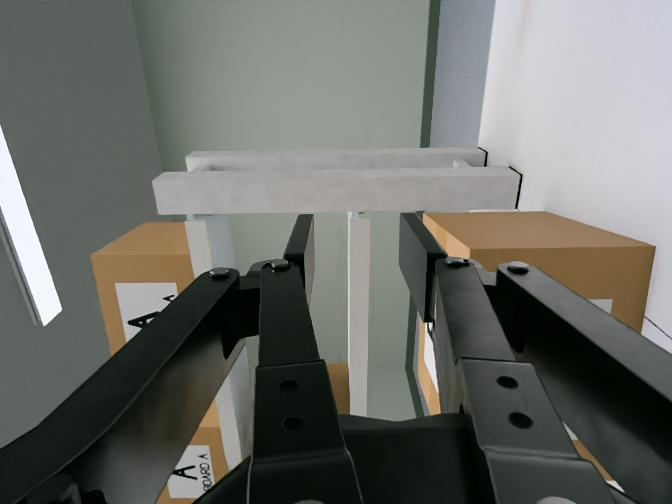

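Call:
move(
  target=[
    [0,0.204,0.0209,-0.1571,0,0,-0.3,-1,0,0,0.204,0.0209,-0.1571,0,0,-0.3,-1,0],
    [0.168,0.204,0.0209,-0.1571,0.112,0,-0.3,-1,0,-0.168,0.204,0.0209,-0.1571,-0.112,0,-0.3,-1,0],
    [0.2902,0.2133,0.0056,-0.1477,0.1937,0,-0.3,-1,0,-0.2711,0.2133,0.0056,-0.1477,-0.1816,0,-0.3,-1,0],
  ],
  speed=0.3,
  blend=0.01,
)

Call:
execute_actions(
  actions=[
    {"left_rail":{"position_m":0.182,"speed_m_s":0.03},"right_rail":{"position_m":-1.143,"speed_m_s":0.06},"steps":150,"until":{"all":{"status":"ended"}}},
  ],
)

Call:
execute_actions(
  actions=[
    {"left_rail":{"position_m":0.178},"right_rail":{"position_m":-1.139,"speed_m_s":0.03},"steps":150,"until":{"all":{"status":"ended"}}},
  ],
  cameras=["cam_left_wrist","cam_right_wrist"],
)

Scene clock: 660.13 s.
left_arm: end_effector_position=(+0.4825, -0.3168, +0.1048) position_measured=167 object_status=3 end_effector_quat_wxyz=(+0.526, +0.527, +0.472, +0.472) | right_arm: end_effector_position=(+0.4818, -0.6796, +0.1047) position_measured=167 object_status=3 end_effector_quat_wxyz=(+0.529, -0.529, +0.469, -0.469)
Joint positions: left_arm=[0.2 -1.634 -1.092 2.328 -1.235 0.045 -1.571] | right_arm=[-1.2 0.925 -1.093 2.329 -1.236 2.376 1.57]
Joint torques (N m): left_arm=[11.12 -40.3 -27.35 3.16 2.23 0.4] | right_arm=[-15.51 -46.65 -23.41 1.28 -3.17 0.25]
Wrist force (N): left_arm=[0.3 -0.5 0.2] | right_arm=[1.2 -4.0 -2.8]
Wrist torque (N m): left_arm=[-0.05 0.07 -0.27] | right_arm=[-1.55 -0.46 -0.39]
Wrist force, peak (N): left_arm=[-0.8 -1.8 -1.6] | right_arm=[1.3 -5.7 -2.8]
Joint targets: left_arm=[0.200 -1.634 -1.092 2.328 -1.235 0.045 -1.571] | right_arm=[-1.200 0.924 -1.092 2.329 -1.236 2.375 1.570]
left_rail: position_m=0.200 speed_m_s=0.20 position_status=done
right_rail: position_m=-1.200 speed_m_s=0.20 position_status=done
move: done

Scene clock: 661.77 s.
left_arm: end_effector_position=(+0.4826, -0.3348, +0.1048) position_measured=167 object_status=3 end_effector_quat_wxyz=(+0.526, +0.527, +0.472, +0.472) | right_arm: end_effector_position=(+0.4819, -0.6227, +0.1047) position_measured=167 object_status=3 end_effector_quat_wxyz=(+0.529, -0.529, +0.469, -0.469)
Joint positions: left_arm=[0.182 -1.634 -1.092 2.328 -1.235 0.045 -1.571] | right_arm=[-1.143 0.924 -1.092 2.329 -1.236 2.375 1.57]
Joint torques (N m): left_arm=[12.41 -41.27 -24.68 0.95 2.43 0.12] | right_arm=[-13.9 -47.58 -19.31 1.06 -2.57 0.35]
Wrist force (N): left_arm=[0.0 -0.4 0.5] | right_arm=[1.5 -3.9 -2.9]
Wrist torque (N m): left_arm=[-0.03 0.14 -0.27] | right_arm=[-1.55 -0.52 -0.39]
Wrist force, peak (N): left_arm=[-0.6 -0.3 0.5] | right_arm=[1.4 -4.3 -2.9]
Joint targets: left_arm=[0.182 -1.634 -1.092 2.328 -1.235 0.045 -1.571] | right_arm=[-1.143 0.924 -1.092 2.329 -1.236 2.375 1.570]
Tool commands: left_gripper/position=-0.3 left_gripper/force_limit=-1.0 left_gripper/speed=+0.0 right_gripper/position=-0.3 right_gripper/force_limit=-1.0 right_gripper/speed=+0.0
left_rail: position_m=0.182 speed_m_s=0.03 position_status=done
right_rail: position_m=-1.143 speed_m_s=0.06 position_status=done

Scene clock: 662.33 s.
left_arm: end_effector_position=(+0.4826, -0.3387, +0.1048) position_measured=167 object_status=3 end_effector_quat_wxyz=(+0.526, +0.527, +0.472, +0.472) | right_arm: end_effector_position=(+0.4819, -0.6187, +0.1047) position_measured=167 object_status=3 end_effector_quat_wxyz=(+0.529, -0.529, +0.469, -0.469)
Joint positions: left_arm=[0.178 -1.634 -1.092 2.328 -1.235 0.045 -1.571] | right_arm=[-1.139 0.924 -1.092 2.329 -1.236 2.375 1.57]
Joint torques (N m): left_arm=[12.35 -41.63 -21.37 0.57 1.86 -0.03] | right_arm=[-14.43 -48.4 -17.45 0.82 -2.47 0.49]
Wrist force (N): left_arm=[0.1 -0.5 0.1] | right_arm=[1.1 -3.8 -2.9]
Wrist torque (N m): left_arm=[-0.05 0.11 -0.27] | right_arm=[-1.52 -0.43 -0.39]
Wrist force, peak (N): left_arm=[0.2 -0.5 0.6] | right_arm=[1.2 -4.2 -2.9]
Joint targets: left_arm=[0.178 -1.634 -1.092 2.328 -1.235 0.045 -1.571] | right_arm=[-1.139 0.924 -1.092 2.329 -1.236 2.375 1.570]
Tool commands: left_gripper/position=-0.3 left_gripper/force_limit=-1.0 left_gripper/speed=+0.0 right_gripper/position=-0.3 right_gripper/force_limit=-1.0 right_gripper/speed=+0.0
left_rail: position_m=0.178 speed_m_s=0.03 position_status=done
right_rail: position_m=-1.139 speed_m_s=0.03 position_status=done
camera_calibration:
cam_left_wrist: T_world_to_cam=[[-0.0183419, -0.00101216, 0.999831, -0.0872729], [-0.438209, -0.898829, -0.00894884, -0.095855], [0.898686, -0.438299, 0.0160427, -0.401113], [0, 0, 0, 1]] pos_world=[0.316869, -0.262053, 0.0928353]
cam_right_wrist: T_world_to_cam=[[-0.0157143, 0.0198194, -0.99968, 0.131597], [-0.421069, 0.906695, 0.0245948, 0.763024], [0.906893, 0.42132, -0.00590272, 0.000266637], [0, 0, 0, 1]] pos_world=[0.323112, -0.694551, 0.11279]
Images, in order (width x height): cam_left_wrist 672x504, cam_right_wrist 672x504.

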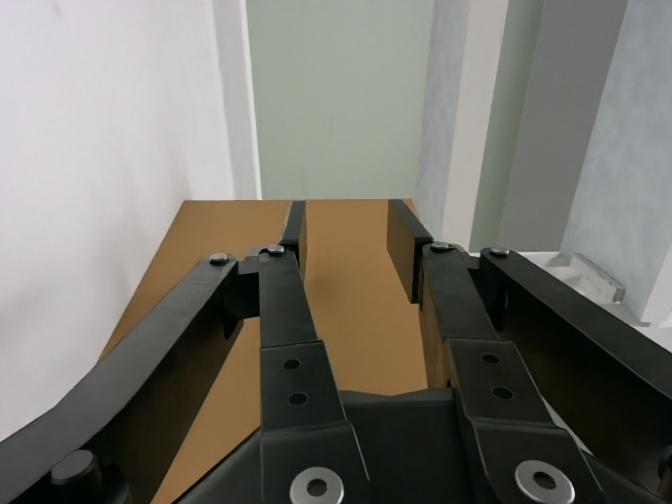

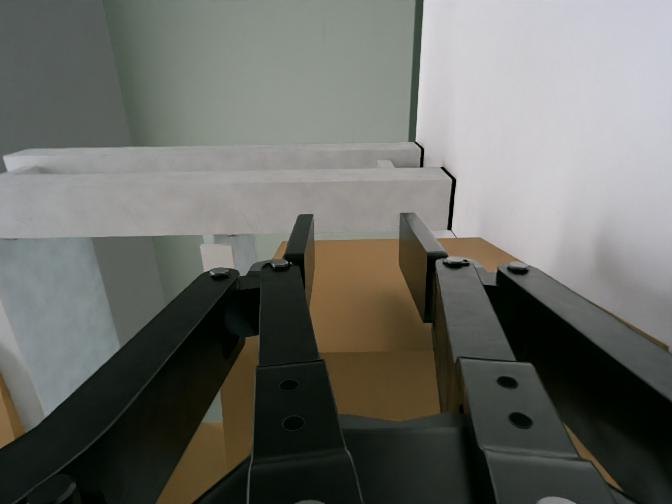

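Sep .280. Approach 6 mm each then small steps.

Call:
execute_actions(
  actions=[
    {"left_rail":{"position_m":0.17},"right_rail":{"position_m":-1.131},"steps":150,"until":{"all":{"status":"ended"}}},
  ],
)

Call:
execute_actions(
  actions=[
    {"left_rail":{"position_m":0.168},"right_rail":{"position_m":-1.129},"steps":150,"until":{"all":{"status":"ended"}}},
  ],
)

Scene clock: 667.27 s.
left_arm: end_effector_position=(+0.4826, -0.3468, +0.1048) position_measured=167 object_status=3 end_effector_quat_wxyz=(+0.526, +0.527, +0.472, +0.472) | right_arm: end_effector_position=(+0.4819, -0.6107, +0.1047) position_measured=167 object_status=3 end_effector_quat_wxyz=(+0.529, -0.529, +0.469, -0.469)
Joint positions: left_arm=[0.17 -1.634 -1.092 2.328 -1.235 0.045 -1.571] | right_arm=[-1.131 0.924 -1.092 2.329 -1.236 2.375 1.57]
Joint torques (N m): left_arm=[5.65 -45.98 -13.02 -0.74 0.8 -0.01] | right_arm=[-8.2 -54.88 -14.7 0.18 -1.14 0.37]
Wrist force (N): left_arm=[-0.3 -0.4 0.3] | right_arm=[8.9 -3.4 -5.3]
Wrist torque (N m): left_arm=[-0.03 0.20 -0.27] | right_arm=[-1.43 -0.90 -0.18]
Wrist force, peak (N): left_arm=[0.6 -0.6 0.2] | right_arm=[8.9 -3.4 -5.3]
Joint targets: left_arm=[0.170 -1.634 -1.092 2.328 -1.235 0.045 -1.571] | right_arm=[-1.131 0.924 -1.092 2.329 -1.236 2.375 1.570]
Tool commands: left_gripper/position=-0.3 left_gripper/force_limit=-1.0 left_gripper/speed=+0.0 right_gripper/position=-0.3 right_gripper/force_limit=-1.0 right_gripper/speed=+0.0
left_rail: position_m=0.170 speed_m_s=0.03 position_status=done
right_rail: position_m=-1.131 speed_m_s=0.03 position_status=done

Scene clock: 667.73 s.
left_arm: end_effector_position=(+0.4826, -0.3487, +0.1048) position_measured=167 object_status=3 end_effector_quat_wxyz=(+0.526, +0.527, +0.472, +0.472) | right_arm: end_effector_position=(+0.4819, -0.6087, +0.1047) position_measured=167 object_status=3 end_effector_quat_wxyz=(+0.529, -0.529, +0.469, -0.469)
Joint positions: left_arm=[0.168 -1.634 -1.092 2.328 -1.235 0.045 -1.571] | right_arm=[-1.129 0.924 -1.092 2.329 -1.236 2.375 1.57]
Joint torques (N m): left_arm=[3.07 -48.02 -11.53 -0.17 1.02 -0.05] | right_arm=[-6.78 -54.19 -21.66 0.17 -0.95 0.54]
Wrist force (N): left_arm=[10.7 3.6 2.1] | right_arm=[18.9 -4.2 -9.3]
Wrist torque (N m): left_arm=[-0.05 0.53 -0.40] | right_arm=[-1.39 -1.39 0.05]
Wrist force, peak (N): left_arm=[10.7 4.5 2.1] | right_arm=[18.9 -4.2 -9.3]
Joint targets: left_arm=[0.168 -1.634 -1.092 2.328 -1.235 0.045 -1.571] | right_arm=[-1.129 0.924 -1.092 2.329 -1.236 2.375 1.570]
Tool commands: left_gripper/position=-0.3 left_gripper/force_limit=-1.0 left_gripper/speed=+0.0 right_gripper/position=-0.3 right_gripper/force_limit=-1.0 right_gripper/speed=+0.0
left_rail: position_m=0.168 speed_m_s=0.03 position_status=done
right_rail: position_m=-1.129 speed_m_s=0.03 position_status=done

Call:
execute_actions(
  actions=[
    {"left_rail":{"position_m":0.166},"right_rail":{"position_m":-1.127},"steps":150,"until":{"all":{"status":"ended"}}},
  ],
)

Call:
execute_actions(
  actions=[
    {"left_rail":{"position_m":0.1648},"right_rail":{"position_m":-1.1258},"steps":150,"until":{"all":{"status":"ended"}}},
  ],
)

Scene clock: 672.27 s.
left_arm: end_effector_position=(+0.4827, -0.3506, +0.1048) position_measured=167 object_status=3 end_effector_quat_wxyz=(+0.526, +0.527, +0.472, +0.472) | right_arm: end_effector_position=(+0.4819, -0.6067, +0.1047) position_measured=167 object_status=3 end_effector_quat_wxyz=(+0.529, -0.529, +0.469, -0.469)
Joint positions: left_arm=[0.166 -1.634 -1.092 2.329 -1.235 0.045 -1.571] | right_arm=[-1.127 0.924 -1.092 2.329 -1.236 2.376 1.57]
Joint torques (N m): left_arm=[-15.11 -55.06 -32.7 -0.44 9.71 0.3] | right_arm=[15.96 -56.4 -32.54 -0.59 -5.98 0.34]
Wrist force (N): left_arm=[31.6 8.3 4.6] | right_arm=[38.8 -8.4 -15.8]
Wrist torque (N m): left_arm=[-0.13 1.37 -0.71] | right_arm=[-1.47 -2.35 0.40]
Wrist force, peak (N): left_arm=[31.7 8.8 4.9] | right_arm=[38.8 -8.4 -15.8]
Joint targets: left_arm=[0.166 -1.634 -1.092 2.328 -1.235 0.045 -1.571] | right_arm=[-1.127 0.924 -1.092 2.329 -1.236 2.375 1.570]
Tool commands: left_gripper/position=-0.3 left_gripper/force_limit=-1.0 left_gripper/speed=+0.0 right_gripper/position=-0.3 right_gripper/force_limit=-1.0 right_gripper/speed=+0.0
left_rail: position_m=0.166 speed_m_s=0.03 position_status=done
right_rail: position_m=-1.127 speed_m_s=0.03 position_status=done

Scene clock: 672.70 s.
left_arm: end_effector_position=(+0.4827, -0.3517, +0.1048) position_measured=167 object_status=3 end_effector_quat_wxyz=(+0.526, +0.527, +0.472, +0.472) | right_arm: end_effector_position=(+0.4819, -0.6055, +0.1047) position_measured=167 object_status=3 end_effector_quat_wxyz=(+0.529, -0.529, +0.469, -0.469)
Joint positions: left_arm=[0.165 -1.634 -1.092 2.329 -1.235 0.045 -1.571] | right_arm=[-1.126 0.924 -1.092 2.329 -1.236 2.376 1.57]
Joint torques (N m): left_arm=[-18.32 -52.94 -54.04 -1.32 19.37 0.1] | right_arm=[18.43 -57.96 -35.08 -1.96 -12.7 0.47]
Wrist force (N): left_arm=[49.3 12.2 8.3] | right_arm=[56.3 -12.5 -20.7]
Wrist torque (N m): left_arm=[-0.21 2.01 -0.84] | right_arm=[-1.55 -3.32 0.67]
Wrist force, peak (N): left_arm=[49.3 12.2 8.3] | right_arm=[56.3 -12.5 -20.7]
Joint targets: left_arm=[0.165 -1.634 -1.092 2.328 -1.235 0.045 -1.571] | right_arm=[-1.126 0.924 -1.092 2.329 -1.236 2.375 1.570]
Tool commands: left_gripper/position=-0.3 left_gripper/force_limit=-1.0 left_gripper/speed=+0.0 right_gripper/position=-0.3 right_gripper/force_limit=-1.0 right_gripper/speed=+0.0
left_rail: position_m=0.165 speed_m_s=0.03 position_status=done
right_rail: position_m=-1.126 speed_m_s=0.03 position_status=done

Call:
move(
  target=[0,-0.0058,-0.0002,0.004,0,0,-0.3,-1,0,0,-0.0058,-0.0002,0.004,0,0,-0.3,-1,0],
  speed=0.03,
)

Scene clock: 676.87 s.
left_arm: end_effector_position=(+0.4825, -0.3524, +0.1088) position_measured=167 object_status=3 end_effector_quat_wxyz=(+0.526, +0.527, +0.472, +0.472) end_effector_velocity=(+0.000, +0.002, +0.002) end_effector_angular_velocity=(+0.000, +0.000, +0.001) | right_arm: end_effector_position=(+0.4820, -0.6051, +0.1088) position_measured=167 object_status=3 end_effector_quat_wxyz=(+0.529, -0.529, +0.469, -0.469)
Joint positions: left_arm=[0.165 -1.634 -1.101 2.328 -1.226 0.045 -1.571] | right_arm=[-1.126 0.924 -1.101 2.328 -1.227 2.375 1.57]
Joint velocities: left_arm=[0.001 0.001 -0.004 0.001 0.003 0 0] | right_arm=[within noise]
Joint torques (N m): left_arm=[-3.25 -79.85 -27.9 1.24 0.04 -0.24] | right_arm=[3.46 -79.29 -29.94 -0.47 1.07 0.66]
Wrist force (N): left_arm=[8.2 -5.7 -1.1] | right_arm=[10.7 1.0 -3.5]
Wrist torque (N m): left_arm=[0.10 0.34 -0.37] | right_arm=[-1.71 -0.29 -0.47]
Wrist force, peak (N): left_arm=[51.1 11.1 7.3] | right_arm=[56.9 -12.0 -21.3]
Joint targets: left_arm=[0.165 -1.634 -1.101 2.328 -1.226 0.045 -1.571] | right_arm=[-1.126 0.924 -1.101 2.328 -1.227 2.375 1.570]
left_rail: position_m=0.165 speed_m_s=0.03 position_status=done
right_rail: position_m=-1.126 speed_m_s=0.03 position_status=done
move: done

Rotated as expected. Re-lower and re-squeeze.

Call:
move(
  target=[0,0.0058,0.0002,-0.004,0,0,-0.3,-1,0,0,0.0058,0.0002,-0.004,0,0,-0.3,-1,0],
  speed=0.03,
)

Call:
execute_actions(
  actions=[
    {"left_rail":{"position_m":0.1628},"right_rail":{"position_m":-1.1238},"steps":150,"until":{"all":{"status":"ended"}}},
  ],
)

Scene clock: 681.23 s.
left_arm: end_effector_position=(+0.4826, -0.3520, +0.1049) position_measured=167 object_status=3 end_effector_quat_wxyz=(+0.526, +0.527, +0.472, +0.472) | right_arm: end_effector_position=(+0.4819, -0.6055, +0.1048) position_measured=167 object_status=3 end_effector_quat_wxyz=(+0.529, -0.529, +0.469, -0.469)
Joint positions: left_arm=[0.165 -1.634 -1.092 2.328 -1.235 0.045 -1.571] | right_arm=[-1.126 0.924 -1.093 2.329 -1.236 2.375 1.57]
Joint torques (N m): left_arm=[13.39 -36.41 -7.14 -2.74 0.16 -0.05] | right_arm=[-8.55 -44.42 -7.59 -6.52 1.48 0.45]
Wrist force (N): left_arm=[3.2 1.2 -0.4] | right_arm=[4.7 -5.1 -3.1]
Wrist torque (N m): left_arm=[-0.09 0.19 -0.37] | right_arm=[-1.46 -0.41 -0.38]
Wrist force, peak (N): left_arm=[7.6 -4.8 -0.8] | right_arm=[8.4 -7.7 -3.1]
Joint targets: left_arm=[0.165 -1.634 -1.092 2.328 -1.235 0.045 -1.571] | right_arm=[-1.126 0.924 -1.092 2.329 -1.236 2.375 1.570]
left_rail: position_m=0.165 speed_m_s=0.03 position_status=done
right_rail: position_m=-1.126 speed_m_s=0.03 position_status=done
move: done

Scene clock: 681.73 s.
left_arm: end_effector_position=(+0.4827, -0.3537, +0.1048) position_measured=167 object_status=3 end_effector_quat_wxyz=(+0.526, +0.527, +0.472, +0.472) | right_arm: end_effector_position=(+0.4819, -0.6037, +0.1047) position_measured=167 object_status=3 end_effector_quat_wxyz=(+0.529, -0.529, +0.469, -0.469)
Joint positions: left_arm=[0.163 -1.634 -1.092 2.329 -1.235 0.045 -1.571] | right_arm=[-1.124 0.924 -1.093 2.329 -1.236 2.376 1.57]
Joint torques (N m): left_arm=[-1.69 -38.06 -32.37 -3.34 8.01 -0.05] | right_arm=[-0.89 -42.35 -29.07 -5.86 -8.55 0.43]
Wrist force (N): left_arm=[27.0 7.5 -6.9] | right_arm=[36.3 -19.9 -14.9]
Wrist torque (N m): left_arm=[-0.38 1.07 -0.67] | right_arm=[-1.34 -0.73 0.12]
Wrist force, peak (N): left_arm=[27.0 7.9 -7.0] | right_arm=[36.3 -19.9 -14.9]
Joint targets: left_arm=[0.163 -1.634 -1.092 2.328 -1.235 0.045 -1.571] | right_arm=[-1.124 0.924 -1.092 2.329 -1.236 2.375 1.570]
Tool commands: left_gripper/position=-0.3 left_gripper/force_limit=-1.0 left_gripper/speed=+0.0 right_gripper/position=-0.3 right_gripper/force_limit=-1.0 right_gripper/speed=+0.0
left_rail: position_m=0.163 speed_m_s=0.03 position_status=done
right_rail: position_m=-1.124 speed_m_s=0.03 position_status=done

Call:
execute_actions(
  actions=[
    {"left_rail":{"position_m":0.1614},"right_rail":{"position_m":-1.1224},"steps":150,"until":{"all":{"status":"ended"}}},
  ],
)

Call:
move(
  target=[0,-0.0288,-0.0004,0.0196,0,0,-0.3,-1,0,0,-0.0288,-0.0004,0.0196,0,0,-0.3,-1,0],
  speed=0.05,
  cameras=["cam_low"],
)

Scene clock: 686.50 s.
left_arm: end_effector_position=(+0.4826, -0.3553, +0.1048) position_measured=167 object_status=3 end_effector_quat_wxyz=(+0.526, +0.527, +0.472, +0.472) | right_arm: end_effector_position=(+0.4819, -0.6021, +0.1047) position_measured=167 object_status=3 end_effector_quat_wxyz=(+0.529, -0.529, +0.469, -0.469)
Joint positions: left_arm=[0.161 -1.634 -1.092 2.328 -1.235 0.045 -1.571] | right_arm=[-1.122 0.924 -1.092 2.329 -1.236 2.375 1.57]
Joint torques (N m): left_arm=[-25.32 -43.69 -46.07 -3.69 15.89 0.11] | right_arm=[23.38 -47.14 -33.64 -5.91 -18.03 0.31]
Wrist force (N): left_arm=[50.6 11.1 -2.2] | right_arm=[64.7 -31.4 -25.8]
Wrist torque (N m): left_arm=[-0.43 1.93 -0.83] | right_arm=[-1.62 -2.14 0.56]
Wrist force, peak (N): left_arm=[50.6 11.1 -2.2] | right_arm=[64.5 -32.0 -26.5]
Joint targets: left_arm=[0.161 -1.634 -1.092 2.328 -1.235 0.045 -1.571] | right_arm=[-1.122 0.924 -1.092 2.329 -1.236 2.375 1.570]
Tool commands: left_gripper/position=-0.3 left_gripper/force_limit=-1.0 left_gripper/speed=+0.0 right_gripper/position=-0.3 right_gripper/force_limit=-1.0 right_gripper/speed=+0.0
left_rail: position_m=0.161 speed_m_s=0.03 position_status=done
right_rail: position_m=-1.122 speed_m_s=0.03 position_status=done

Scene clock: 687.73 s.
left_arm: end_effector_position=(+0.4826, -0.3552, +0.1249) position_measured=167 object_status=3 end_effector_quat_wxyz=(+0.526, +0.527, +0.472, +0.472) | right_arm: end_effector_position=(+0.4818, -0.6021, +0.1249) position_measured=167 object_status=3 end_effector_quat_wxyz=(+0.529, -0.529, +0.469, -0.469)
Joint positions: left_arm=[0.161 -1.634 -1.135 2.327 -1.192 0.045 -1.571] | right_arm=[-1.122 0.924 -1.135 2.328 -1.192 2.375 1.57]
Joint torques (N m): left_arm=[-27.94 -87.43 -64.24 -1.5 15.84 0.18] | right_arm=[23.51 -80.26 -52.28 -2.82 -17.61 0.37]
Wrist force (N): left_arm=[48.2 -10.9 3.0] | right_arm=[48.0 4.3 -14.8]
Wrist torque (N m): left_arm=[0.27 1.91 -0.51] | right_arm=[-1.11 -0.81 0.33]
Wrist force, peak (N): left_arm=[52.1 -10.7 4.0] | right_arm=[64.7 -31.1 -26.0]
Joint targets: left_arm=[0.161 -1.634 -1.135 2.327 -1.191 0.045 -1.571] | right_arm=[-1.122 0.924 -1.135 2.328 -1.192 2.375 1.570]
left_rail: position_m=0.161 speed_m_s=0.03 position_status=done
right_rail: position_m=-1.122 speed_m_s=0.03 position_status=done
move: done
Images, in order (width x height): cam_low 672x504.

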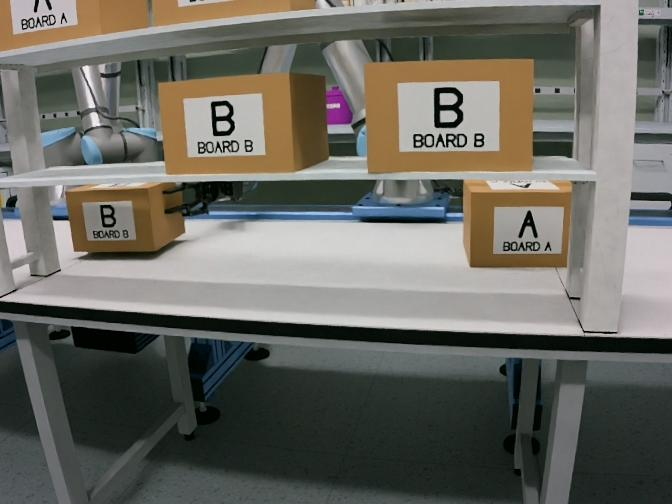

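Call:
move(
  target=[
    [0,-0.0413,-0.0022,0.0297,0,0,-0.3,-1,0,0,-0.0413,-0.0022,0.0297,0,0,-0.3,-1,0],
    [0,-0.0748,-0.0051,0.055,0,0,-0.3,-1,0,0,-0.0748,-0.0051,0.055,0,0,-0.3,-1,0],
    [0,-0.107,-0.0091,0.0804,0,0,-0.3,-1,0,0,-0.107,-0.0091,0.0804,0,0,-0.3,-1,0],
    [0,-0.1379,-0.014,0.106,0,0,-0.3,-1,0,0,-0.1379,-0.014,0.106,0,0,-0.3,-1,0],
    [0,-0.1671,-0.0202,0.1316,0,0,-0.3,-1,0,0,-0.1671,-0.0202,0.1316,0,0,-0.3,-1,0],
    [0,-0.195,-0.0272,0.1572,0,0,-0.3,-1,0,0,-0.195,-0.0272,0.1572,0,0,-0.3,-1,0],
    [0,-0.2207,-0.0351,0.1822,0,0,-0.3,-1,0,0,-0.2207,-0.0351,0.1822,0,0,-0.3,-1,0],
    [0,-0.2449,-0.044,0.2072,0,0,-0.3,-1,0,0,-0.2449,-0.044,0.2072,0,0,-0.3,-1,0],
    [0,-0.2674,-0.0537,0.2319,0,0,-0.3,-1,0,0,-0.2674,-0.0537,0.2319,0,0,-0.3,-1,0],
    [0,-0.2839,-0.0622,0.2514,0,0,-0.3,-1,0,0,-0.2839,-0.0622,0.2514,0,0,-0.3,-1,0],
  ],
  speed=0.08,
  blend=0.004,
)

Call:
execute_actions(
  actions=[
    {"left_rail":{"position_m":0.3044,"speed_m_s":0.06,"acceleration_factor":0.1},"right_rail":{"position_m":-0.9794,"speed_m_s":0.06,"acceleration_factor":0.1},"steps":300,"until":{"all":{"status":"ended"}}},
  ],
  cameras=["cam_low"],
)

Scene clock: 716.13 s.
left_arm: end_effector_position=(+0.4826, -0.3555, +0.3748) position_measured=167 object_status=3 end_effector_quat_wxyz=(+0.526, +0.527, +0.472, +0.472) | right_arm: end_effector_position=(+0.4820, -0.6019, +0.3746) position_measured=167 object_status=3 end_effector_quat_wxyz=(+0.529, -0.529, +0.469, -0.469)
Joint positions: left_arm=[0.161 -1.634 -1.555 2.189 -0.633 0.045 -1.571] | right_arm=[-1.122 0.924 -1.556 2.19 -0.634 2.375 1.57]
Joint torques (N m): left_arm=[-26.09 -56.58 -81.85 -1.98 16.78 0.25] | right_arm=[19.66 -48.25 -66.98 -3.33 -18.23 0.58]
Wrist force (N): left_arm=[54.5 -10.9 5.1] | right_arm=[53.8 3.5 -18.1]
Wrist torque (N m): left_arm=[0.32 2.15 -0.50] | right_arm=[-0.85 -1.49 0.59]
Wrist force, peak (N): left_arm=[56.6 -10.9 6.0] | right_arm=[56.1 3.3 -19.1]
Joint targets: left_arm=[0.161 -1.634 -1.555 2.189 -0.633 0.045 -1.571] | right_arm=[-1.122 0.924 -1.556 2.190 -0.634 2.375 1.570]
left_rail: position_m=0.161 speed_m_s=0.03 position_status=done
right_rail: position_m=-1.122 speed_m_s=0.03 position_status=done
move: done

Scene clock: 719.63 s.
left_arm: end_effector_position=(+0.4826, -0.2125, +0.3749) position_measured=167 object_status=3 end_effector_quat_wxyz=(+0.526, +0.527, +0.472, +0.472) | right_arm: end_effector_position=(+0.4820, -0.4590, +0.3747) position_measured=167 object_status=3 end_effector_quat_wxyz=(+0.529, -0.529, +0.469, -0.469)
Joint positions: left_arm=[0.304 -1.634 -1.555 2.189 -0.633 0.045 -1.571] | right_arm=[-0.979 0.924 -1.556 2.19 -0.634 2.375 1.57]
Joint torques (N m): left_arm=[-26.72 -52.61 -74.1 -1.91 17.14 0.44] | right_arm=[19.47 -48.55 -58.64 -3.23 -18.2 0.47]
Wrist force (N): left_arm=[54.6 -10.8 5.6] | right_arm=[53.8 3.0 -18.5]
Wrist torque (N m): left_arm=[0.36 2.09 -0.51] | right_arm=[-0.95 -1.62 0.61]
Wrist force, peak (N): left_arm=[57.2 -11.7 6.1] | right_arm=[57.3 3.7 -19.5]
Joint targets: left_arm=[0.304 -1.634 -1.555 2.189 -0.633 0.045 -1.571] | right_arm=[-0.979 0.924 -1.556 2.190 -0.634 2.375 1.570]
Tool commands: left_gripper/position=-0.3 left_gripper/force_limit=-1.0 left_gripper/speed=+0.0 right_gripper/position=-0.3 right_gripper/force_limit=-1.0 right_gripper/speed=+0.0
left_rail: position_m=0.304 speed_m_s=0.06 position_status=done
right_rail: position_m=-0.979 speed_m_s=0.06 position_status=done
Images, in order (width x height): cam_low 672x504.

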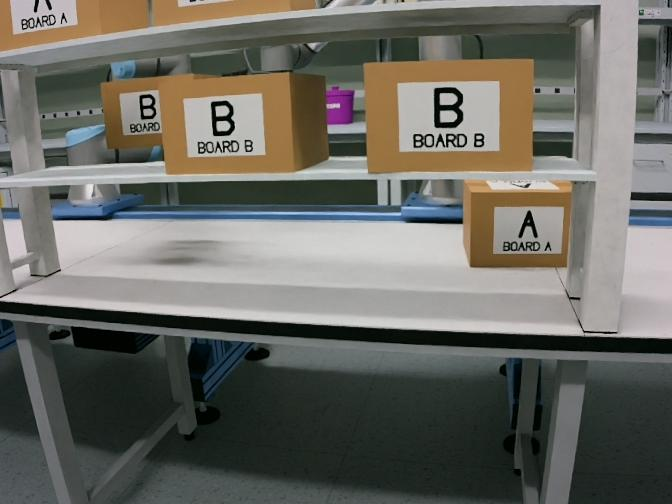

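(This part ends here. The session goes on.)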